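# Close the middle tier's left cabinet door only

## Task

Looking at the cabinet from the front, shut the left-hand door of its middle level while the right-hand door of that level stays open; when you finish, the robot must not be in contact with the left door.

## Robot and tools

Robot: two arms side by side. left_arm carries a left hand and sits on the +y side; right_arm carries a right hand. The names are not image sides. The door sides in the goal are as seen when standing in front of the cabinet, so they need not match the arm names. Calibrated base positions in metres: left_arm (+0.045, +0.370, 0), quat_wxyz (+1.000, 0, 0, -0.019); right_arm (-0.009, -0.263, 0), quat_wxyz (+1.000, 0, 0, -0.018). A camera stand is fixed behind the arms.

Scene frame: origin at table-top height, halfway between the nominal arm bases; +x points out over the table, +z up, +y toward left_arm. All reported poses and all motion offsets use these axes.

Hand point frame: +z runs along straight fingers toward the tips; +y points out of the palm face (the palm surface sits at y = -0.062 m); on the right hand +x points away from the thumb, on the left hand toward it. Fingertips reach about 0.156 m past the hand point along +z when straight. A rigid mast near the wrist on the palm side can strike things.

Tool execute_actions. Argument actions: a list of actions run in order; each action lasts 0.5 s and is a table of at most 15 rows, one row per 1/30 s control step; if fewer rows are given, the last row is repeated to fill 15. Argument cameras: a list of camera names (cam_head_left, cam_head_right, cam_high, cam_left_wrist, cam_right_wrist), ["all"], [] or null; by default images come only with an empty actions list. A wrong name voids the call.

Each row is one flat list of 48 numbers, all within [-1, 1], covering both arms even if one stays still. Order: left_arm dx, dy, dz, rx, ry, rz; then 16 left hand motor goals; left current_limit; left speed; then the same 24 for right_arm.

Arm numbers (dx..rz) are offsets, not poses: they are measured from that arm's Hand target as it stood when the action began, along scene axes. Rows inside one action do not add up; each is counted from the action's start. Successive actions do add up, so sending the same offset again moves further. Scale: 1.0 equals 0.6 m for dx, dy, dz and 180 degrees for the rotation; rx, ry, rz form a single rotation vector applied about the Hand target position. A translation longer than 1.0 is scaled down along its direction. All zeros asks the arm to keep chasing its current target.

Hand numbers are absolute goal angles, mapped linearly between each hinge's stops (-1 and +1). Motor order per hand: index_mcp, index_abd, index_pip, index_dip, thumb_cmc, thumb_axl, thumb_mcp, thumb_ipl, middle_mcp, middle_abd, middle_pip, middle_dip, ring_mcp, ring_abd, ring_pip, ring_dip. Straight values: _mcp +0.75, _abd 0.00, _pip +0.58, _dip +0.70, thumb_cmc +0.71, thumb_axl +0.68, thumb_mcp +0.23, thumb_ipl +0.17. Lower numbers curl fingers toward the palm and swing the thumb across in front of it. Zero is a real goal, not 'unchanged': to hold a hand as it is, resend its hand_goal, hand_current_limit and hand_speed. current_limit maps -1..+1 to 0..550 mA (floor 11 mA); speed gives (speed+1)/2 of 8.5 rad/s. Initial values are +0.4 and -0.6; whatever you last sent stays active.

Results: per arm end_effector_position (m) and end_effector_quat_wxyz in the scene frame, possibly a few cm off; Hand target, the last commanded pose after clipping, from which the next offsets count; joint positions, velocities (may say within noise or be omitted), and torques (include gravity; numbers 3 and 4 wrap at ±28 N m). Per hand: hand_goal, hand_measured (same scale), hand_current_ma, hand_state (moving, goal, blocked, overload), hand_current_limit, hand_speed. Some calls add end_effector_position at intermediate steps. Warnings: MOTOR HOT (85 °C) and OVER-TEMPERATURE FAULT (the arm goes limp at 100 °C for 30-60 s or more).

Motion behaviour: commanded orientation is clipped to within 40 degrees of the measured one each step. The hand often stops short of its target and sags lower under load; waiting does not fix this, so send the remaining gap as a further offset, aiming a little high if needed. Very small moves may not start. To stop pressing on something, command the target back beyond the hand's current position. Near the first joint's axis, small hand moves can swing the whole arm.

Tool zoom_image: camera (one of the five names) and region [x0, y0, x1, y1] in pixels from the top-left of that camera's most recent image, no more than 504 by 504; images are 672x504.

Tool read_manual: optional section, only "licences"; it returns licence texts and moves nothing.

Tool finished_scene: scene, the integer number of the current scene. It ends the scene for good, so call it only once the left door is shut, the right door still open and the hand clear of the left door.

Avoid: slamming the door, striking the cabinet or table hard, pushing hard or toward unreachable poses, any contact between the two arms or hands, and letting anything fall or leave the table. A hand motor drawing 495 mA or more for 5 s in total shuts down for 10 s. Time spent thinking counts as scene time while the robot holds its last command; smooth, low-effort and quick motion is better.

Each tool is called after "Emit:" in YAML: its name, and indented under it one key for each argument.

## Session

Emit:
execute_actions:
  actions: []

Scene clock: 0.00 s.
left_arm: end_effector_position=(+0.3831, +0.5589, +0.3455) hand_goal=(+0.754, +0.000, +0.576, +0.696, +0.714, +0.678, +0.226, +0.168, +0.754, +0.000, +0.576, +0.696, +0.754, +0.000, +0.576, +0.696) hand_measured=(+0.754, +0.000, +0.576, +0.696, +0.714, +0.678, +0.226, +0.168, +0.754, +0.000, +0.576, +0.696, +0.754, +0.000, +0.576, +0.696) hand_current_ma=(+0, +0, +0, +0, +0, +0, +0, +0, +0, +0, +0, +0, +0, +0, +0, +0) hand_state=(goal, goal, goal, goal, goal, goal, goal, goal, goal, goal, goal, goal, goal, goal, goal, goal) hand_current_limit=0.40 hand_speed=-0.60 end_effector_quat_wxyz=(+0.267, +0.194, +0.891, +0.311) | right_arm: end_effector_position=(+0.6582, -0.4487, +0.3860) hand_goal=(+0.754, +0.000, +0.576, +0.696, +0.714, +0.678, +0.226, +0.168, +0.754, +0.000, +0.576, +0.696, +0.754, +0.000, +0.576, +0.696) hand_measured=(+0.754, +0.000, +0.576, +0.696, +0.714, +0.678, +0.226, +0.168, +0.754, +0.000, +0.576, +0.696, +0.754, +0.000, +0.576, +0.696) hand_current_ma=(+0, +0, +0, +0, +0, +0, +0, +0, +0, +0, +0, +0, +0, +0, +0, +0) hand_state=(goal, goal, goal, goal, goal, goal, goal, goal, goal, goal, goal, goal, goal, goal, goal, goal) hand_current_limit=0.40 hand_speed=-0.60 end_effector_quat_wxyz=(+0.230, +0.583, +0.766, +0.146)
Joint positions: left_arm=[0.195 0.797 0.84 -0.831 -0.36 -0.835] | right_arm=[-0.307 1.642 1.768 -1.162 -0.134 -0.576]
Joint velocities: within noise
Joint torques (N m): no reading
Heat: left arm: hottest waist 34 °C; right arm: hottest waist 24 °C.
Hand target: left_arm +0.3863, +0.5594, +0.3625; +0.281, +0.189, +0.886, +0.317 | right_arm +0.6603, -0.4495, +0.4126; +0.252, +0.577, +0.762, +0.153

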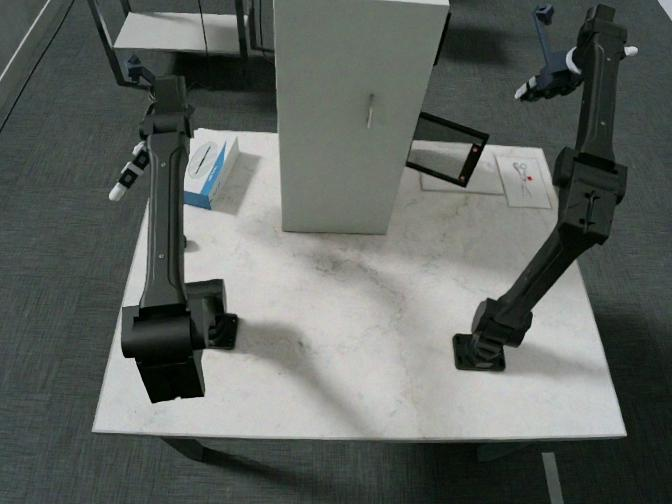

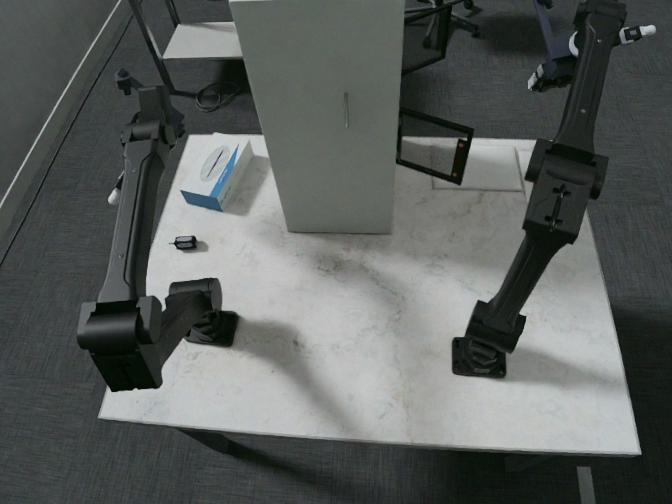

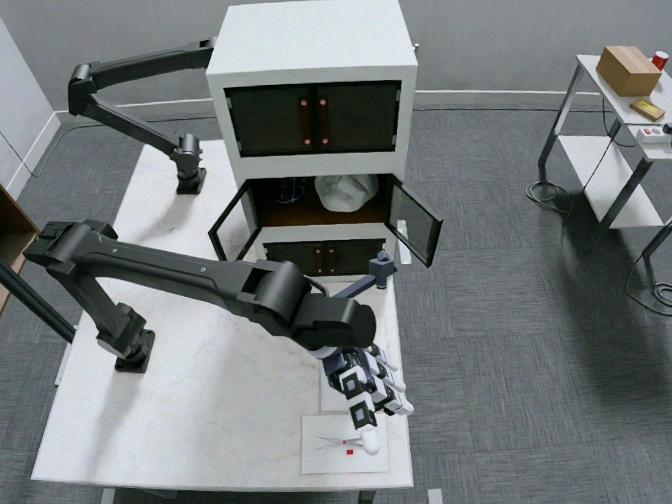

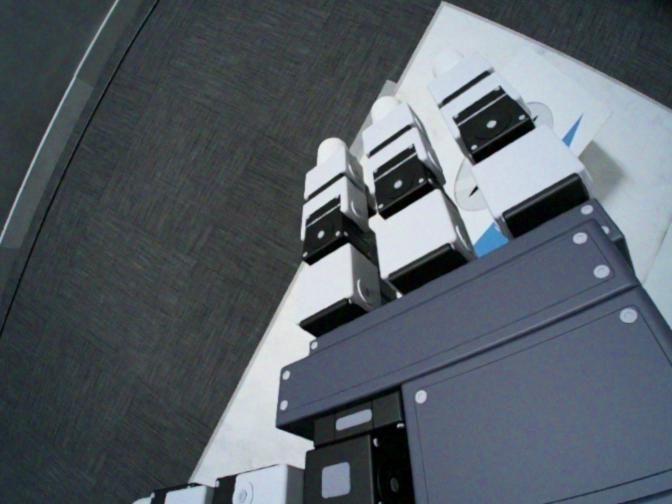

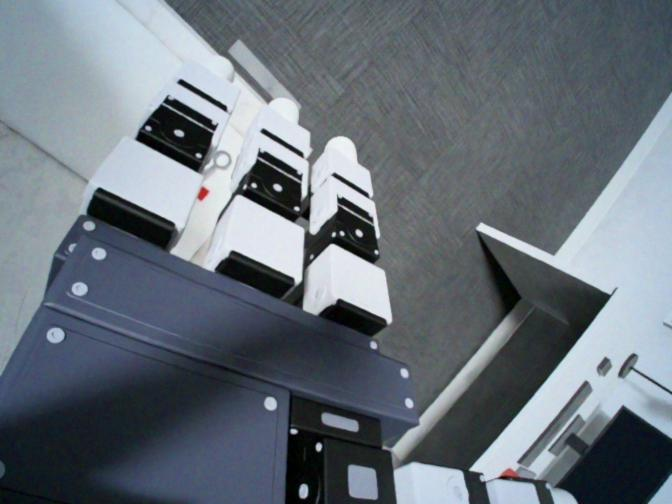

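Emit:
zoom_image:
  camera: "cam_high"
  region: [190, 0, 460, 300]

Emit:
zoom_image:
  camera: "cam_head_left"
  region: [240, 0, 560, 260]

Emit:
zoom_image:
  camera: "cam_head_right"
  region: [220, 0, 540, 260]

Scaled by 1.680.

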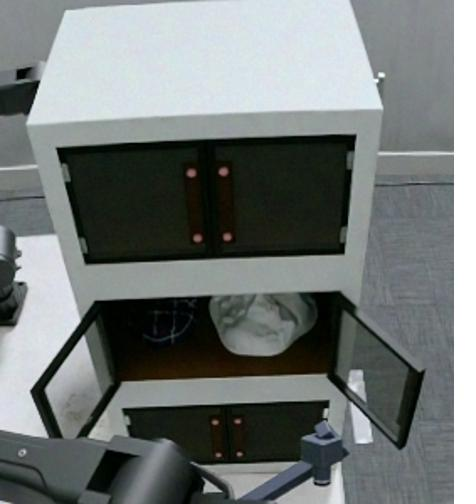

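Scaled by 1.575.

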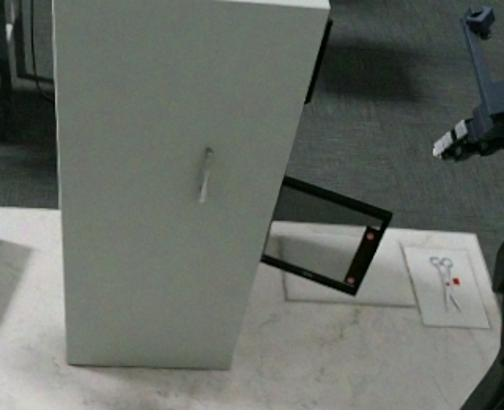

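Scaled by 1.575.

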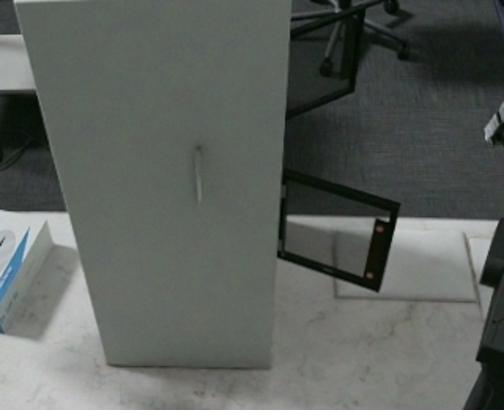

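Emit:
execute_actions:
  actions:
    - [[0,0,0,0,0,0,0.754,0,0.576,0.696,0.714,0.678,0.226,0.168,0.754,0,0.576,0.696,0.754,0,0.576,0.696,0.4,-0.6,-0.08,0,0,-0.0625,0.0184,0.1208,0.3,0,0.576,0.696,0.714,0.678,0.226,0.168,0.3,0,0.576,0.696,0.3,0,0.576,0.696,0.6,-0.6]]
    - [[0,0,0,0,0,0,0.754,0,0.576,0.696,0.714,0.678,0.226,0.168,0.754,0,0.576,0.696,0.754,0,0.576,0.696,0.4,-0.6,-0.1,0,0,-0.0625,0.0184,0.1208,-0.1,0,0.576,0.696,0.714,0.678,0.226,0.168,-0.1,0,0.576,0.696,-0.1,0,0.576,0.696,0.6,-0.6]]
    - [[0,0,0,0,0,0,0.754,0,0.576,0.696,0.714,0.678,0.226,0.168,0.754,0,0.576,0.696,0.754,0,0.576,0.696,0.4,-0.6,-0.1,0,0,-0.0625,0.0184,0.1208,-0.48,0,0.576,0.696,0.714,0.678,0.226,0.168,-0.48,0,0.576,0.696,-0.48,0,0.576,0.696,0.6,-0.6]]
  cameras: ["all"]

Scene clock: 60.30 s.
left_arm: end_effector_position=(+0.3831, +0.5589, +0.3455) hand_goal=(+0.754, +0.000, +0.576, +0.696, +0.714, +0.678, +0.226, +0.168, +0.754, +0.000, +0.576, +0.696, +0.754, +0.000, +0.576, +0.696) hand_measured=(+0.758, +0.000, +0.576, +0.696, +0.718, +0.678, +0.226, +0.168, +0.758, +0.000, +0.576, +0.696, +0.758, +0.000, +0.576, +0.696) hand_current_ma=(+4, +0, +1, +0, +5, -1, -1, +0, +4, +0, +1, +0, +5, +0, +1, +0) hand_state=(goal, goal, goal, goal, goal, goal, goal, goal, goal, goal, goal, goal, goal, goal, goal, goal) hand_current_limit=0.40 hand_speed=-0.60 end_effector_quat_wxyz=(+0.267, +0.194, +0.891, +0.311) | right_arm: end_effector_position=(+0.4881, -0.4457, +0.3867) hand_goal=(-0.480, +0.000, +0.576, +0.696, +0.714, +0.678, +0.226, +0.168, -0.480, +0.000, +0.576, +0.696, -0.480, +0.000, +0.576, +0.696) hand_measured=(-0.460, +0.000, +0.576, +0.696, +0.718, +0.678, +0.224, +0.168, -0.458, +0.000, +0.576, +0.696, -0.460, +0.000, +0.576, +0.696) hand_current_ma=(+99, +0, +3, +0, +16, -4, -15, -2, +111, +0, +3, +0, +100, +0, +3, +0) hand_state=(blocked, goal, goal, goal, goal, goal, goal, goal, blocked, goal, goal, goal, blocked, goal, goal, goal) hand_current_limit=0.60 hand_speed=-0.60 end_effector_quat_wxyz=(+0.198, +0.014, +0.980, +0.012)
Joint positions: left_arm=[0.195 0.797 0.84 -0.831 -0.36 -0.835] | right_arm=[-0.548 1.585 1.842 -1.499 -0.23 -2.088]
Joint torques (N m): left_arm=[-0.62 -2.55 14.15 2.58 -0.36 -0.05] | right_arm=[0.38 -12.16 13.03 0.16 -0.49 -0.13]
Heat: left arm: hottest waist 33 °C; right arm: hottest elbow 29 °C.
Hand target: left_arm +0.3863, +0.5594, +0.3625; +0.281, +0.189, +0.886, +0.317 | right_arm +0.4923, -0.4496, +0.4125; +0.217, +0.000, +0.976, +0.000
Off the commanded pose: left_arm 0.017 m, 2 deg | right_arm 0.027 m, 3 deg.
Step readings (end_effector_position of left_arm | right_arm):
0: (+0.3831, +0.5589, +0.3455) | (+0.6582, -0.4487, +0.3860)
1: (+0.3831, +0.5589, +0.3455) | (+0.6581, -0.4486, +0.3860)
2: (+0.3831, +0.5589, +0.3455) | (+0.6575, -0.4476, +0.3859)
4: (+0.3831, +0.5589, +0.3455) | (+0.6535, -0.4439, +0.3856)
8: (+0.3831, +0.5589, +0.3455) | (+0.6363, -0.4494, +0.3878)
15: (+0.3831, +0.5589, +0.3455) | (+0.6168, -0.4587, +0.3898)
16: (+0.3831, +0.5589, +0.3455) | (+0.6156, -0.4565, +0.3889)
17: (+0.3831, +0.5589, +0.3455) | (+0.6130, -0.4546, +0.3874)
19: (+0.3831, +0.5589, +0.3455) | (+0.6042, -0.4490, +0.3853)
23: (+0.3831, +0.5589, +0.3455) | (+0.5804, -0.4521, +0.3849)
30: (+0.3831, +0.5589, +0.3455) | (+0.5540, -0.4543, +0.3797)
31: (+0.3831, +0.5589, +0.3455) | (+0.5519, -0.4522, +0.3787)
32: (+0.3831, +0.5589, +0.3455) | (+0.5486, -0.4505, +0.3773)
34: (+0.3831, +0.5589, +0.3455) | (+0.5380, -0.4472, +0.3723)
38: (+0.3831, +0.5589, +0.3455) | (+0.5147, -0.4484, +0.3658)
45: (+0.3831, +0.5589, +0.3455) | (+0.4952, -0.4493, +0.3802)

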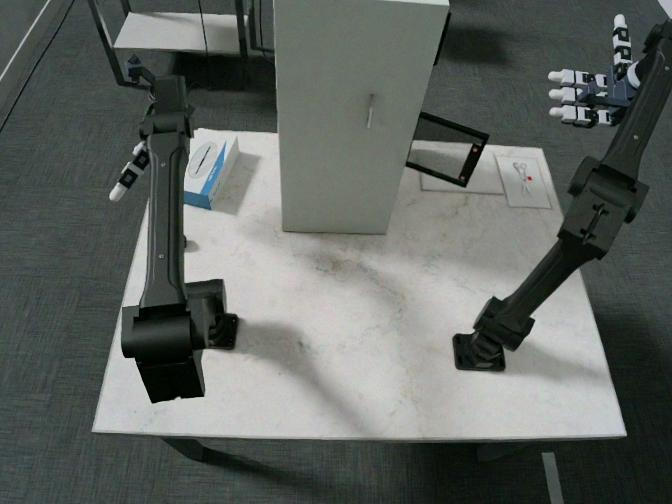

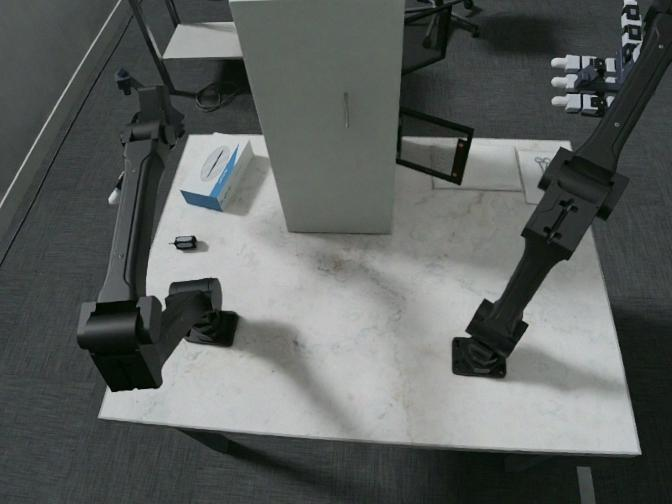

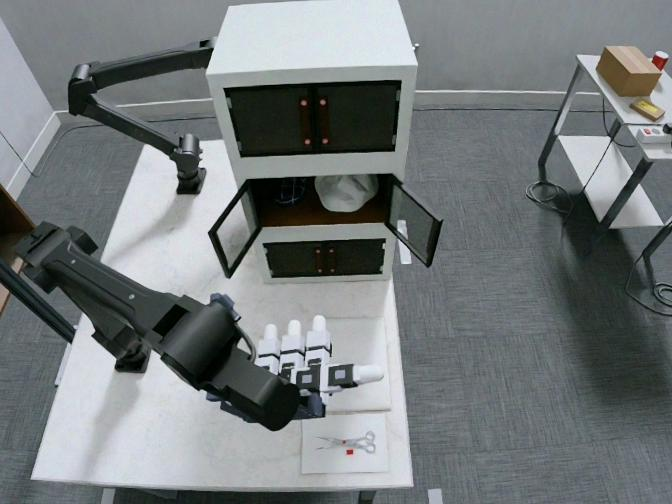

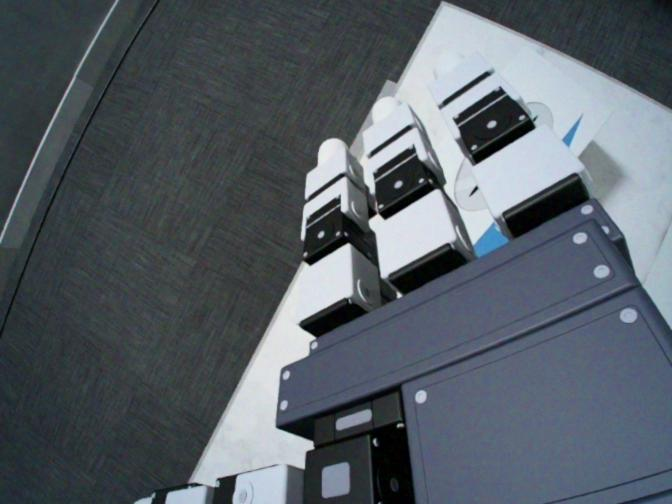

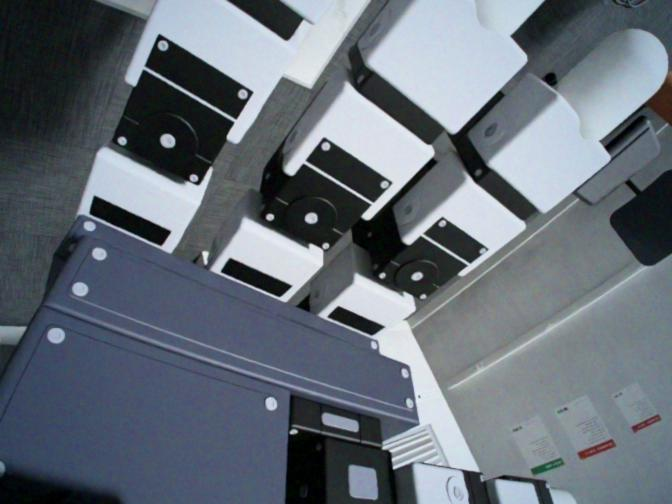

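Emit:
zoom_image:
  camera: "cam_high"
  region: [190, 170, 340, 290]

Emit:
zoom_image:
  camera: "cam_head_left"
  region: [380, 90, 510, 200]

Scaled by 3.360.

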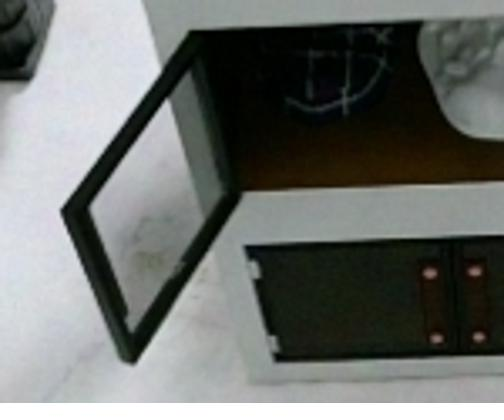

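Scaled by 3.877.

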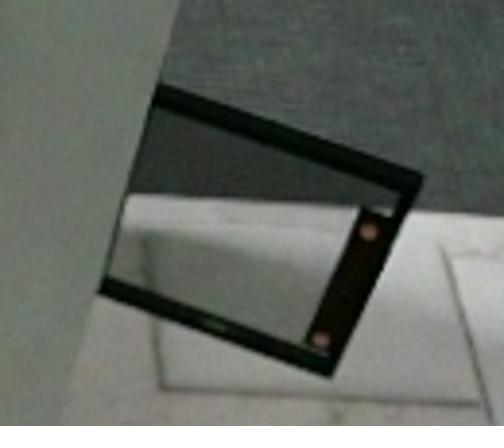

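Emit:
execute_actions:
  actions:
    - [[0,0,0,0,0,0,0.754,0,0.576,0.696,0.714,0.678,0.226,0.168,0.754,0,0.576,0.696,0.754,0,0.576,0.696,0.4,-0.6,-0.09,0.03,-0.028,0,0,-0.0415,-0.48,0,0.576,0.696,0.714,0.678,0.226,0.168,-0.48,0,0.576,0.696,-0.48,0,0.576,0.696,0.6,-0.6]]
    - [[0,0,0,0,0,0,0.754,0,0.576,0.696,0.714,0.678,0.226,0.168,0.754,0,0.576,0.696,0.754,0,0.576,0.696,0.4,-0.6,-0.09,0.03,-0.028,0,0,-0.0415,-0.48,0,0.576,0.696,0.714,0.678,0.226,0.168,-0.48,0,0.576,0.696,-0.48,0,0.576,0.696,0.6,-0.6]]
    - [[0,0,0,0,0,0,0.754,0,0.576,0.696,0.714,0.678,0.226,0.168,0.754,0,0.576,0.696,0.754,0,0.576,0.696,0.4,-0.6,-0.09,0.03,-0.028,0,0,0,-0.48,0,0.576,0.696,0.714,0.678,0.226,0.168,-0.48,0,0.576,0.696,-0.48,0,0.576,0.696,0.6,-0.6]]
    - [[0,0,0,0,0,0,0.754,0,0.576,0.696,0.714,0.678,0.226,0.168,0.754,0,0.576,0.696,0.754,0,0.576,0.696,0.4,-0.6,-0.09,0.03,-0.028,0,0,0,-0.48,0,0.576,0.696,0.714,0.678,0.226,0.168,-0.48,0,0.576,0.696,-0.48,0,0.576,0.696,0.6,-0.6]]
    - [[0,0,0,0,0,0,0.754,0,0.576,0.696,0.714,0.678,0.226,0.168,0.754,0,0.576,0.696,0.754,0,0.576,0.696,0.4,-0.6,-0.08,0.03,-0.028,0,0,0,-0.48,0,0.576,0.696,0.714,0.678,0.226,0.168,-0.48,0,0.576,0.696,-0.48,0,0.576,0.696,0.6,-0.6]]
  cameras: ["cam_head_left","cam_head_right","cam_high","cam_right_wrist"]

Scene clock: 79.07 s.
left_arm: end_effector_position=(+0.3831, +0.5589, +0.3455) hand_goal=(+0.754, +0.000, +0.576, +0.696, +0.714, +0.678, +0.226, +0.168, +0.754, +0.000, +0.576, +0.696, +0.754, +0.000, +0.576, +0.696) hand_measured=(+0.758, +0.000, +0.576, +0.696, +0.718, +0.678, +0.226, +0.168, +0.758, +0.000, +0.576, +0.696, +0.758, +0.000, +0.576, +0.696) hand_current_ma=(+4, +0, +1, +0, +5, -1, -1, +0, +4, +0, +1, +0, +5, +0, +1, +0) hand_state=(goal, goal, goal, goal, goal, goal, goal, goal, goal, goal, goal, goal, goal, goal, goal, goal) hand_current_limit=0.40 hand_speed=-0.60 end_effector_quat_wxyz=(+0.267, +0.194, +0.891, +0.311) | right_arm: end_effector_position=(+0.2333, -0.3595, +0.3292) hand_goal=(-0.480, +0.000, +0.576, +0.696, +0.714, +0.678, +0.226, +0.168, -0.480, +0.000, +0.576, +0.696, -0.480, +0.000, +0.576, +0.696) hand_measured=(-0.464, +0.000, +0.576, +0.696, +0.716, +0.678, +0.222, +0.168, -0.462, +0.000, +0.576, +0.696, -0.462, +0.000, +0.576, +0.696) hand_current_ma=(+81, +0, +3, +0, +7, -4, -19, -2, +93, +0, +3, +0, +84, +0, +3, +0) hand_state=(goal, goal, goal, goal, goal, goal, goal, goal, goal, goal, goal, goal, goal, goal, goal, goal) hand_current_limit=0.60 hand_speed=-0.60 end_effector_quat_wxyz=(+0.214, +0.143, +0.966, -0.035)
Joint positions: left_arm=[0.195 0.797 0.84 -0.831 -0.36 -0.835] | right_arm=[-0.824 0.782 1.048 -1.458 -0.224 -2.094]
Joint torques (N m): left_arm=[-0.62 -2.61 14.15 2.59 -0.37 -0.05] | right_arm=[-0.79 -1.79 8.25 0.34 -0.43 -0.08]
Heat: left arm: hottest waist 33 °C; right arm: hottest elbow 33 °C.
Hand target: left_arm +0.3863, +0.5594, +0.3625; +0.281, +0.189, +0.886, +0.317 | right_arm +0.2283, -0.3595, +0.3286; +0.215, +0.127, +0.968, -0.028
Off the commanded pose: left_arm 0.017 m, 2 deg | right_arm 0.005 m, 2 deg.
joint sent to its limit (right arm) — joint 6 (wrist roll), lower limit. The joint targets still meet the commanded pose.
Step readings (end_effector_position of left_arm | right_arm):
0: (+0.3831, +0.5589, +0.3455) | (+0.4881, -0.4457, +0.3866)
1: (+0.3831, +0.5589, +0.3455) | (+0.4880, -0.4456, +0.3868)
2: (+0.3831, +0.5589, +0.3455) | (+0.4873, -0.4459, +0.3861)
4: (+0.3831, +0.5589, +0.3455) | (+0.4791, -0.4432, +0.3791)
8: (+0.3831, +0.5589, +0.3455) | (+0.4511, -0.4294, +0.3709)
15: (+0.3831, +0.5589, +0.3455) | (+0.4374, -0.4241, +0.3941)
16: (+0.3831, +0.5589, +0.3455) | (+0.4368, -0.4240, +0.3951)
17: (+0.3831, +0.5589, +0.3455) | (+0.4354, -0.4249, +0.3930)
19: (+0.3831, +0.5589, +0.3455) | (+0.4230, -0.4217, +0.3791)
23: (+0.3831, +0.5589, +0.3455) | (+0.3937, -0.4099, +0.3596)
30: (+0.3831, +0.5589, +0.3455) | (+0.3829, -0.4070, +0.3755)
31: (+0.3831, +0.5589, +0.3455) | (+0.3826, -0.4069, +0.3761)
32: (+0.3831, +0.5589, +0.3455) | (+0.3811, -0.4071, +0.3750)
34: (+0.3831, +0.5589, +0.3455) | (+0.3703, -0.4029, +0.3652)
38: (+0.3831, +0.5589, +0.3455) | (+0.3453, -0.3953, +0.3506)
45: (+0.3831, +0.5589, +0.3455) | (+0.3342, -0.3935, +0.3609)
46: (+0.3831, +0.5589, +0.3455) | (+0.3339, -0.3933, +0.3607)
47: (+0.3831, +0.5589, +0.3455) | (+0.3322, -0.3928, +0.3592)
49: (+0.3831, +0.5589, +0.3455) | (+0.3215, -0.3884, +0.3496)
53: (+0.3831, +0.5589, +0.3455) | (+0.2958, -0.3804, +0.3371)
60: (+0.3831, +0.5589, +0.3455) | (+0.2825, -0.3774, +0.3465)
61: (+0.3831, +0.5589, +0.3455) | (+0.2820, -0.3774, +0.3462)
62: (+0.3831, +0.5589, +0.3455) | (+0.2805, -0.3773, +0.3448)
64: (+0.3831, +0.5589, +0.3455) | (+0.2714, -0.3735, +0.3365)
68: (+0.3831, +0.5589, +0.3455) | (+0.2473, -0.3641, +0.3235)
75: (+0.3831, +0.5589, +0.3455) | (+0.2343, -0.3594, +0.3296)
Images, in order (width x height): cam_head_left 672x504, cam_head_right 672x504, cam_high 672x504, cam_right_wrist 672x504.

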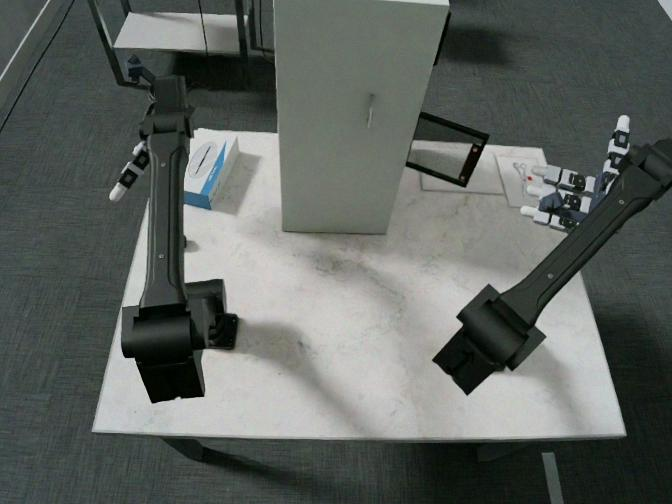

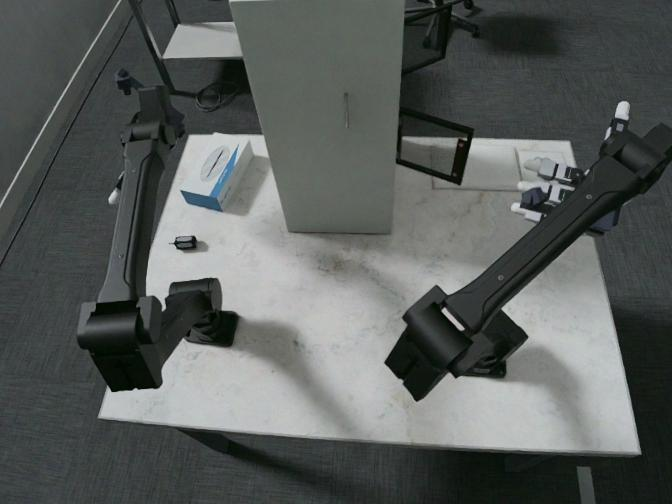

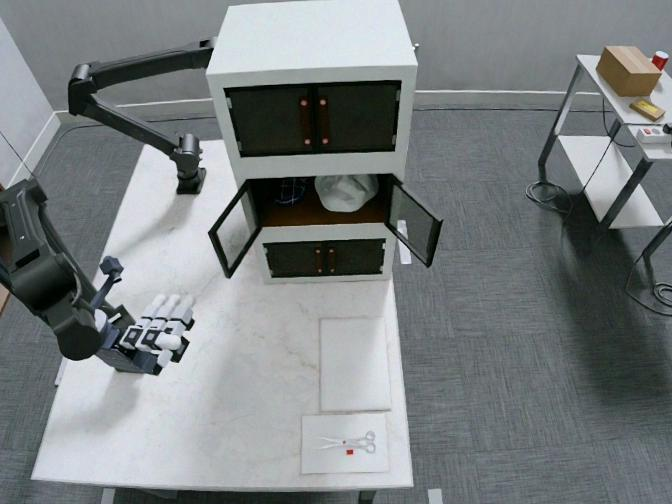

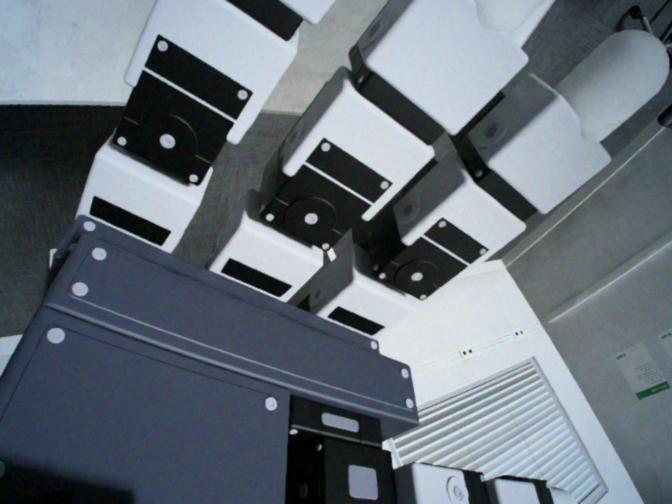

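Emit:
execute_actions:
  actions:
    - [[0,0,0,0,0,0,0.754,0,0.576,0.696,0.714,0.678,0.226,0.168,0.754,0,0.576,0.696,0.754,0,0.576,0.696,0.4,-0.6,-0.015,0.07,-0.0155,0,0.01,0.02,-0.48,0,0.576,0.696,0.714,0.678,0.226,0.168,-0.48,0,0.576,0.696,-0.48,0,0.576,0.696,0.6,-0.6]]
    - [[0,0,0,0,0,0,0.754,0,0.576,0.696,0.714,0.678,0.226,0.168,0.754,0,0.576,0.696,0.754,0,0.576,0.696,0.4,-0.6,-0.015,0.07,-0.0155,0,0.01,0.02,-0.48,0,0.576,0.696,0.714,0.678,0.226,0.168,-0.48,0,0.576,0.696,-0.48,0,0.576,0.696,0.6,-0.6]]
  cameras: ["cam_head_left","cam_head_right","cam_high","cam_right_wrist"]

Scene clock: 87.87 s.
left_arm: end_effector_position=(+0.3831, +0.5589, +0.3455) hand_goal=(+0.754, +0.000, +0.576, +0.696, +0.714, +0.678, +0.226, +0.168, +0.754, +0.000, +0.576, +0.696, +0.754, +0.000, +0.576, +0.696) hand_measured=(+0.758, +0.000, +0.576, +0.696, +0.718, +0.678, +0.226, +0.168, +0.758, +0.000, +0.576, +0.696, +0.758, +0.000, +0.576, +0.696) hand_current_ma=(+4, +0, +1, +0, +5, -1, -1, +0, +4, +0, +1, +0, +5, +0, +1, +0) hand_state=(goal, goal, goal, goal, goal, goal, goal, goal, goal, goal, goal, goal, goal, goal, goal, goal) hand_current_limit=0.40 hand_speed=-0.60 end_effector_quat_wxyz=(+0.267, +0.194, +0.891, +0.311) | right_arm: end_effector_position=(+0.2111, -0.2789, +0.3099) hand_goal=(-0.480, +0.000, +0.576, +0.696, +0.714, +0.678, +0.226, +0.168, -0.480, +0.000, +0.576, +0.696, -0.480, +0.000, +0.576, +0.696) hand_measured=(-0.464, +0.000, +0.576, +0.696, +0.716, +0.678, +0.222, +0.168, -0.462, +0.000, +0.576, +0.696, -0.462, +0.000, +0.576, +0.696) hand_current_ma=(+81, +0, +3, +0, +4, -4, -19, -2, +93, +0, +3, +0, +84, +0, +3, +0) hand_state=(goal, goal, goal, goal, goal, goal, goal, goal, goal, goal, goal, goal, goal, goal, goal, goal) hand_current_limit=0.60 hand_speed=-0.60 end_effector_quat_wxyz=(+0.188, +0.061, +0.980, -0.022)
Joint positions: left_arm=[0.195 0.797 0.84 -0.831 -0.36 -0.835] | right_arm=[-0.564 0.656 0.971 -1.535 -0.154 -2.019]
Joint torques (N m): left_arm=[-0.62 -2.61 14.17 2.59 -0.36 -0.05] | right_arm=[1.44 -0.44 8.25 0.32 -0.21 0.31]
Heat: left arm: hottest waist 33 °C; right arm: hottest elbow 33 °C.
Hand target: left_arm +0.3863, +0.5594, +0.3625; +0.281, +0.189, +0.886, +0.317 | right_arm +0.2103, -0.2755, +0.3101; +0.186, +0.065, +0.980, -0.019
Off the commanded pose: left_arm 0.017 m, 2 deg | right_arm 0.003 m, 1 deg.
Step readings (end_effector_position of left_arm | right_arm):
0: (+0.3831, +0.5589, +0.3455) | (+0.2332, -0.3596, +0.3292)
1: (+0.3831, +0.5589, +0.3455) | (+0.2332, -0.3595, +0.3292)
2: (+0.3831, +0.5589, +0.3455) | (+0.2326, -0.3585, +0.3284)
4: (+0.3831, +0.5589, +0.3455) | (+0.2299, -0.3523, +0.3244)
8: (+0.3831, +0.5589, +0.3455) | (+0.2241, -0.3313, +0.3184)
15: (+0.3831, +0.5589, +0.3455) | (+0.2216, -0.3232, +0.3200)
16: (+0.3831, +0.5589, +0.3455) | (+0.2216, -0.3230, +0.3198)
17: (+0.3831, +0.5589, +0.3455) | (+0.2207, -0.3216, +0.3184)
19: (+0.3831, +0.5589, +0.3455) | (+0.2180, -0.3123, +0.3139)
23: (+0.3831, +0.5589, +0.3455) | (+0.2107, -0.2874, +0.3080)
30: (+0.3831, +0.5589, +0.3455) | (+0.2097, -0.2790, +0.3096)
Images, in order (width x height): cam_head_left 672x504, cam_head_right 672x504, cam_high 672x504, cam_right_wrist 672x504.

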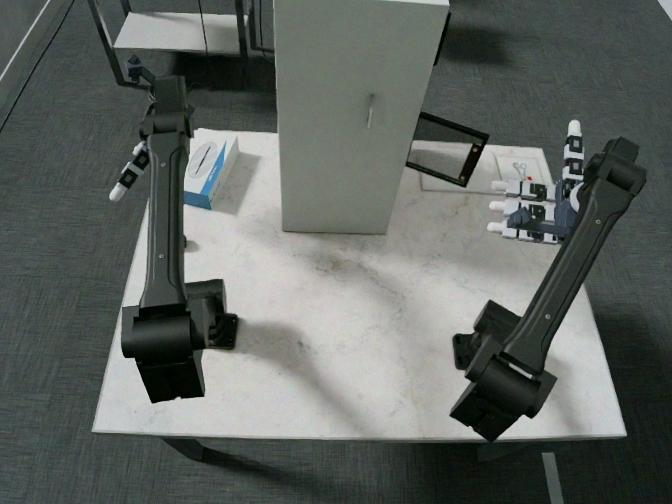

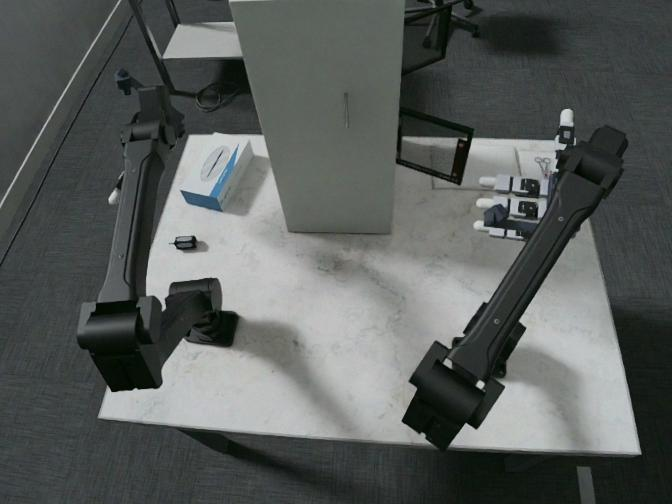

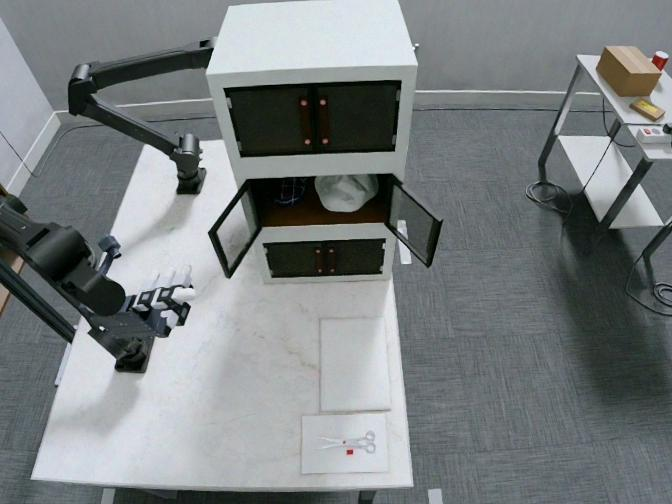

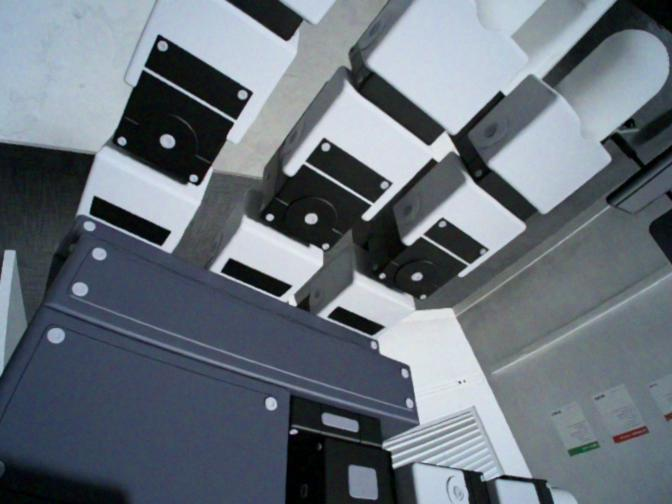

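Emit:
execute_actions:
  actions:
    - [[0,0,0,0,0,0,0.754,0,0.576,0.696,0.714,0.678,0.226,0.168,0.754,0,0.576,0.696,0.754,0,0.576,0.696,0.4,-0.6,0,0.06,0,0,0.008,0.0,-0.48,0,0.576,0.696,0.714,0.678,0.226,0.168,-0.48,0,0.576,0.696,-0.48,0,0.576,0.696,0.7,-0.6]]
    - [[0,0,0,0,0,0,0.754,0,0.576,0.696,0.714,0.678,0.226,0.168,0.754,0,0.576,0.696,0.754,0,0.576,0.696,0.4,-0.6,0,0.055,0,0,0,0.0,-0.48,0,0.576,0.696,0.714,0.678,0.226,0.168,-0.48,0,0.576,0.696,-0.48,0,0.576,0.696,0.7,-0.6]]
  cameras: ["cam_head_left","cam_high"]

Scene clock: 90.77 s.
left_arm: end_effector_position=(+0.3831, +0.5589, +0.3455) hand_goal=(+0.754, +0.000, +0.576, +0.696, +0.714, +0.678, +0.226, +0.168, +0.754, +0.000, +0.576, +0.696, +0.754, +0.000, +0.576, +0.696) hand_measured=(+0.758, +0.000, +0.576, +0.696, +0.718, +0.678, +0.226, +0.168, +0.758, +0.000, +0.576, +0.696, +0.758, +0.000, +0.576, +0.696) hand_current_ma=(+4, +0, +1, +0, +5, -1, -1, +0, +4, +0, +1, +0, +5, +0, +1, +0) hand_state=(goal, goal, goal, goal, goal, goal, goal, goal, goal, goal, goal, goal, goal, goal, goal, goal) hand_current_limit=0.40 hand_speed=-0.60 end_effector_quat_wxyz=(+0.267, +0.194, +0.891, +0.311) | right_arm: end_effector_position=(+0.2123, -0.2087, +0.3085) hand_goal=(-0.480, +0.000, +0.576, +0.696, +0.714, +0.678, +0.226, +0.168, -0.480, +0.000, +0.576, +0.696, -0.480, +0.000, +0.576, +0.696) hand_measured=(-0.464, +0.000, +0.576, +0.696, +0.714, +0.678, +0.222, +0.168, -0.462, +0.000, +0.576, +0.696, -0.462, +0.000, +0.576, +0.696) hand_current_ma=(+81, +0, +3, +0, +4, -4, -19, -2, +93, +0, +3, +0, +84, +0, +3, +0) hand_state=(goal, goal, goal, goal, goal, goal, goal, goal, goal, goal, goal, goal, goal, goal, goal, goal) hand_current_limit=0.70 hand_speed=-0.60 end_effector_quat_wxyz=(+0.175, +0.060, +0.983, -0.020)
Joint positions: left_arm=[0.195 0.797 0.84 -0.831 -0.36 -0.835] | right_arm=[-0.088 0.602 0.959 -1.574 0.017 -1.575]
Joint torques (N m): left_arm=[-0.62 -2.61 14.16 2.59 -0.37 -0.05] | right_arm=[1.14 0.15 8.5 0.46 -0.02 0.28]
Heat: left arm: hottest waist 33 °C; right arm: hottest elbow 33 °C.
Hand target: left_arm +0.3863, +0.5594, +0.3625; +0.281, +0.189, +0.886, +0.317 | right_arm +0.2102, -0.2065, +0.3100; +0.173, +0.065, +0.983, -0.019
Off the commanded pose: left_arm 0.017 m, 2 deg | right_arm 0.003 m, 1 deg.
Step readings (end_effector_position of left_arm | right_arm):
0: (+0.3831, +0.5589, +0.3455) | (+0.2112, -0.2789, +0.3099)
1: (+0.3831, +0.5589, +0.3455) | (+0.2112, -0.2789, +0.3098)
2: (+0.3831, +0.5589, +0.3455) | (+0.2110, -0.2786, +0.3090)
4: (+0.3831, +0.5589, +0.3455) | (+0.2103, -0.2703, +0.3075)
8: (+0.3831, +0.5589, +0.3455) | (+0.2077, -0.2492, +0.3067)
15: (+0.3831, +0.5589, +0.3455) | (+0.2093, -0.2424, +0.3077)
16: (+0.3831, +0.5589, +0.3455) | (+0.2098, -0.2421, +0.3077)
17: (+0.3831, +0.5589, +0.3455) | (+0.2103, -0.2413, +0.3074)
19: (+0.3831, +0.5589, +0.3455) | (+0.2106, -0.2334, +0.3073)
23: (+0.3831, +0.5589, +0.3455) | (+0.2077, -0.2141, +0.3078)
30: (+0.3831, +0.5589, +0.3455) | (+0.2100, -0.2087, +0.3081)
Images, in order (width x height): cam_head_left 672x504, cam_high 672x504.

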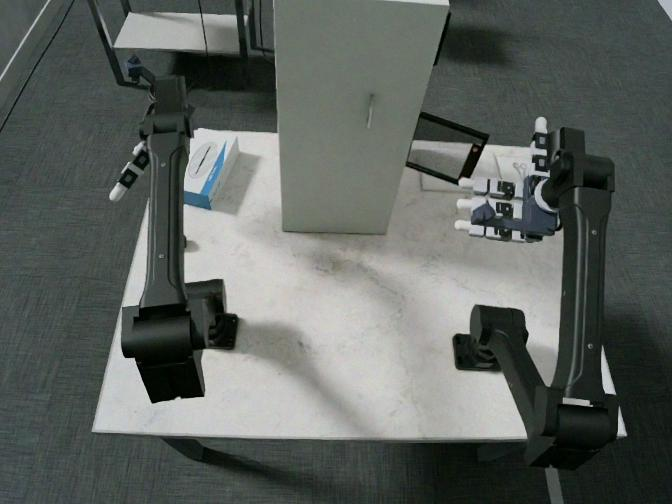

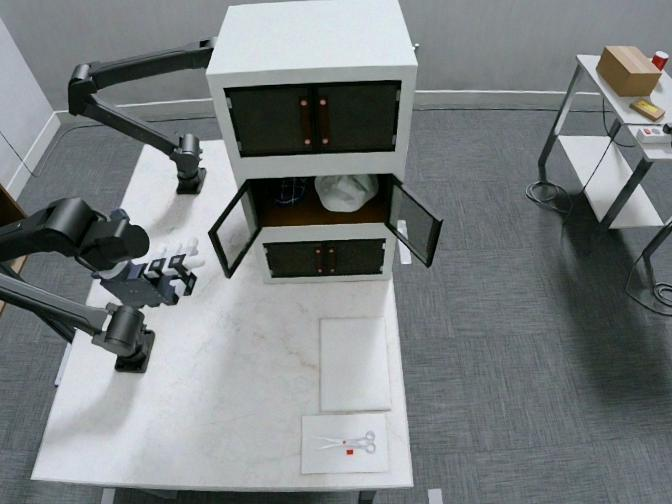

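Emit:
zoom_image:
  camera: "cam_high"
  region: [130, 190, 270, 310]

Emit:
zoom_image:
  camera: "cam_head_left"
  region: [400, 90, 570, 260]

Scaled by 3.600.

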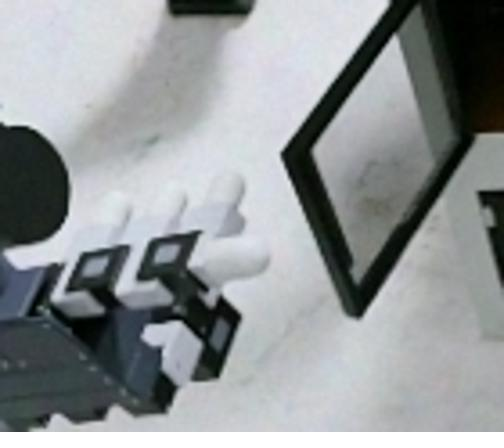

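Scaled by 2.965.

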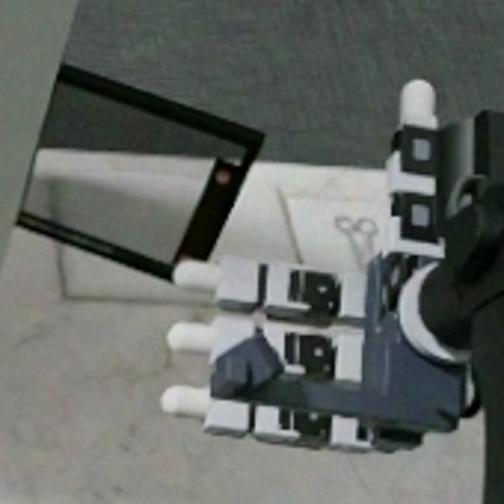

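Emit:
execute_actions:
  actions:
    - [[0,0,0,0,0,0,0.754,0,0.576,0.696,0.714,0.678,0.226,0.168,0.754,0,0.576,0.696,0.754,0,0.576,0.696,0.4,-0.6,0.01,0.042,0,0,0,0,-0.48,0,0.576,0.696,0.714,0.678,0.226,0.168,-0.48,0,0.576,0.696,-0.48,0,0.576,0.696,0.7,-0.6]]
    - [[0,0,0,0,0,0,0.754,0,0.576,0.696,0.714,0.678,0.226,0.168,0.754,0,0.576,0.696,0.754,0,0.576,0.696,0.4,-0.6,0.05,0,0,0,0,0.0,-0.48,0,0.576,0.696,0.714,0.678,0.226,0.168,-0.48,0,0.576,0.696,-0.48,0,0.576,0.696,0.7,-0.6]]
    - [[0,0,0,0,0,0,0.754,0,0.576,0.696,0.714,0.678,0.226,0.168,0.754,0,0.576,0.696,0.754,0,0.576,0.696,0.4,-0.6,0.05,0,0,0,0,0.0,-0.48,0,0.576,0.696,0.714,0.678,0.226,0.168,-0.48,0,0.576,0.696,-0.48,0,0.576,0.696,0.7,-0.6]]
  cameras: ["cam_head_left","cam_high"]

Scene clock: 99.83 s.
left_arm: end_effector_position=(+0.3831, +0.5589, +0.3455) hand_goal=(+0.754, +0.000, +0.576, +0.696, +0.714, +0.678, +0.226, +0.168, +0.754, +0.000, +0.576, +0.696, +0.754, +0.000, +0.576, +0.696) hand_measured=(+0.758, +0.000, +0.576, +0.696, +0.718, +0.678, +0.226, +0.168, +0.758, +0.000, +0.576, +0.696, +0.758, +0.000, +0.576, +0.696) hand_current_ma=(+4, +0, +1, +0, +5, -1, -1, +0, +4, +0, +1, +0, +5, +0, +1, +0) hand_state=(goal, goal, goal, goal, goal, goal, goal, goal, goal, goal, goal, goal, goal, goal, goal, goal) hand_current_limit=0.40 hand_speed=-0.60 end_effector_quat_wxyz=(+0.267, +0.194, +0.891, +0.311) | right_arm: end_effector_position=(+0.2598, -0.1799, +0.2825) hand_goal=(-0.480, +0.000, +0.576, +0.696, +0.714, +0.678, +0.226, +0.168, -0.480, +0.000, +0.576, +0.696, -0.480, +0.000, +0.576, +0.696) hand_measured=(-0.494, +0.000, +0.572, +0.696, +0.714, +0.678, +0.222, +0.168, -0.462, +0.000, +0.576, +0.696, -0.462, +0.000, +0.576, +0.696) hand_current_ma=(-68, -1, -22, +0, +3, -4, -19, -2, +93, +0, +3, +0, +84, +0, +3, +0) hand_state=(goal, goal, goal, goal, goal, goal, goal, goal, goal, goal, goal, goal, goal, goal, goal, goal) hand_current_limit=0.70 hand_speed=-0.60 end_effector_quat_wxyz=(+0.142, +0.056, +0.988, -0.023)
Joint positions: left_arm=[0.195 0.797 0.84 -0.831 -0.36 -0.835] | right_arm=[0.102 0.763 0.96 -1.491 0.08 -1.402]
Joint torques (N m): left_arm=[-0.62 -2.61 14.15 2.61 -0.37 -0.05] | right_arm=[-0.03 -0.91 12.75 1.32 -0.06 0.18]
Heat: left arm: hottest waist 33 °C; right arm: hottest elbow 33 °C.
Hand target: left_arm +0.3863, +0.5594, +0.3625; +0.281, +0.189, +0.886, +0.317 | right_arm +0.2762, -0.1813, +0.3100; +0.173, +0.065, +0.983, -0.020
Off the commanded pose: left_arm 0.017 m, 2 deg | right_arm 0.032 m, 4 deg.
Step readings (end_effector_position of left_arm | right_arm):
0: (+0.3831, +0.5589, +0.3455) | (+0.2123, -0.2087, +0.3086)
1: (+0.3831, +0.5589, +0.3455) | (+0.2124, -0.2087, +0.3085)
2: (+0.3831, +0.5589, +0.3455) | (+0.2127, -0.2085, +0.3081)
4: (+0.3831, +0.5589, +0.3455) | (+0.2124, -0.2016, +0.3080)
8: (+0.3831, +0.5589, +0.3455) | (+0.2103, -0.1852, +0.3084)
15: (+0.3831, +0.5589, +0.3455) | (+0.2129, -0.1829, +0.3088)
16: (+0.3831, +0.5589, +0.3455) | (+0.2133, -0.1830, +0.3088)
17: (+0.3831, +0.5589, +0.3455) | (+0.2138, -0.1829, +0.3084)
19: (+0.3831, +0.5589, +0.3455) | (+0.2174, -0.1828, +0.3057)
23: (+0.3831, +0.5589, +0.3455) | (+0.2298, -0.1821, +0.2976)
30: (+0.3831, +0.5589, +0.3455) | (+0.2366, -0.1817, +0.2927)
31: (+0.3831, +0.5589, +0.3455) | (+0.2367, -0.1817, +0.2928)
32: (+0.3831, +0.5589, +0.3455) | (+0.2377, -0.1816, +0.2928)
34: (+0.3831, +0.5589, +0.3455) | (+0.2429, -0.1813, +0.2922)
38: (+0.3831, +0.5589, +0.3455) | (+0.2546, -0.1805, +0.2852)
45: (+0.3831, +0.5589, +0.3455) | (+0.2598, -0.1799, +0.2825)
Images, in order (width x height): cam_head_left 672x504, cam_high 672x504.

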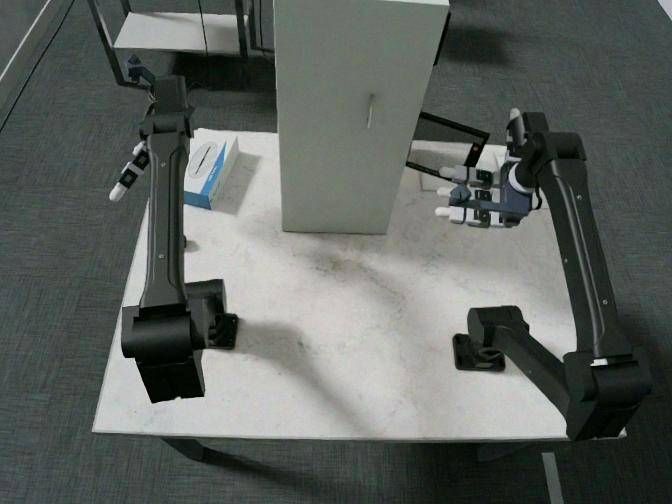

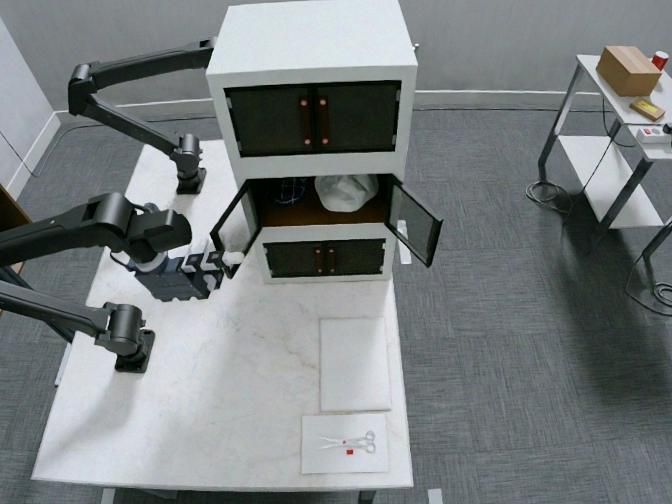

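Emit:
execute_actions:
  actions:
    - [[0,0,0,0,0,0,0.754,0,0.576,0.696,0.714,0.678,0.226,0.168,0.754,0,0.576,0.696,0.754,0,0.576,0.696,0.4,-0.6,0.03,0,0.04,0,0,0,-0.48,0,0.576,0.696,0.714,0.678,0.226,0.168,-0.48,0,0.576,0.696,-0.48,0,0.576,0.696,0.7,-0.6]]
    - [[0,0,0,0,0,0,0.754,0,0.576,0.696,0.714,0.678,0.226,0.168,0.754,0,0.576,0.696,0.754,0,0.576,0.696,0.4,-0.6,0.05,0,0,0,0,0.0,-0.48,0,0.576,0.696,0.714,0.678,0.226,0.168,-0.48,0,0.576,0.696,-0.48,0,0.576,0.696,0.7,-0.6]]
  cameras: ["cam_head_left","cam_high"]

Scene clock: 103.43 s.
left_arm: end_effector_position=(+0.3831, +0.5589, +0.3455) hand_goal=(+0.754, +0.000, +0.576, +0.696, +0.714, +0.678, +0.226, +0.168, +0.754, +0.000, +0.576, +0.696, +0.754, +0.000, +0.576, +0.696) hand_measured=(+0.758, +0.000, +0.576, +0.696, +0.718, +0.678, +0.226, +0.168, +0.758, +0.000, +0.576, +0.696, +0.758, +0.000, +0.576, +0.696) hand_current_ma=(+4, +0, +1, +0, +5, -1, -1, +0, +4, +0, +1, +0, +5, +0, +1, +0) hand_state=(goal, goal, goal, goal, goal, goal, goal, goal, goal, goal, goal, goal, goal, goal, goal, goal) hand_current_limit=0.40 hand_speed=-0.60 end_effector_quat_wxyz=(+0.267, +0.194, +0.891, +0.311) | right_arm: end_effector_position=(+0.3048, -0.1799, +0.2997) hand_goal=(-0.480, +0.000, +0.576, +0.696, +0.714, +0.678, +0.226, +0.168, -0.480, +0.000, +0.576, +0.696, -0.480, +0.000, +0.576, +0.696) hand_measured=(-0.466, -0.004, +0.576, +0.696, +0.714, +0.678, +0.222, +0.168, -0.462, +0.000, +0.576, +0.696, -0.462, +0.000, +0.576, +0.696) hand_current_ma=(+67, -19, -2, +0, +3, -4, -19, -2, +93, +0, +3, +0, +84, +0, +3, +0) hand_state=(goal, goal, goal, goal, goal, goal, goal, goal, goal, goal, goal, goal, goal, goal, goal, goal) hand_current_limit=0.70 hand_speed=-0.60 end_effector_quat_wxyz=(+0.133, +0.060, +0.989, -0.024)
Joint positions: left_arm=[0.195 0.797 0.84 -0.831 -0.36 -0.835] | right_arm=[0.092 0.906 1.076 -1.482 0.079 -1.402]
Joint torques (N m): left_arm=[-0.62 -2.55 14.15 2.59 -0.37 -0.05] | right_arm=[-0.56 -2.73 13.81 1.58 -0.15 0.01]
Heat: left arm: hottest waist 33 °C; right arm: hottest elbow 33 °C.
Hand target: left_arm +0.3863, +0.5594, +0.3625; +0.281, +0.189, +0.886, +0.317 | right_arm +0.3243, -0.1813, +0.3341; +0.173, +0.065, +0.983, -0.019
Off the commanded pose: left_arm 0.017 m, 2 deg | right_arm 0.039 m, 5 deg.
Step readings (end_effector_position of left_arm | right_arm):
0: (+0.3831, +0.5589, +0.3455) | (+0.2598, -0.1799, +0.2825)
1: (+0.3831, +0.5589, +0.3455) | (+0.2599, -0.1799, +0.2827)
2: (+0.3831, +0.5589, +0.3455) | (+0.2605, -0.1798, +0.2836)
4: (+0.3831, +0.5589, +0.3455) | (+0.2646, -0.1798, +0.2877)
8: (+0.3831, +0.5589, +0.3455) | (+0.2765, -0.1818, +0.2966)
15: (+0.3831, +0.5589, +0.3455) | (+0.2818, -0.1809, +0.3029)
16: (+0.3831, +0.5589, +0.3455) | (+0.2820, -0.1809, +0.3032)
17: (+0.3831, +0.5589, +0.3455) | (+0.2827, -0.1808, +0.3035)
19: (+0.3831, +0.5589, +0.3455) | (+0.2871, -0.1804, +0.3045)
23: (+0.3831, +0.5589, +0.3455) | (+0.2997, -0.1799, +0.3033)
30: (+0.3831, +0.5589, +0.3455) | (+0.3046, -0.1799, +0.2993)
Images, in order (width x height): cam_head_left 672x504, cam_high 672x504.

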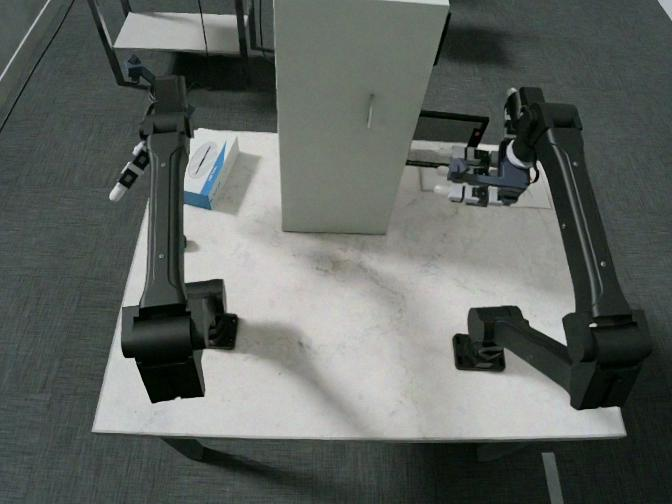

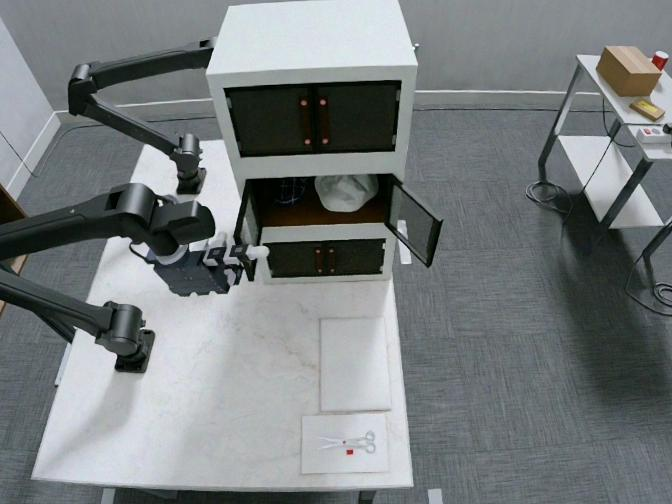

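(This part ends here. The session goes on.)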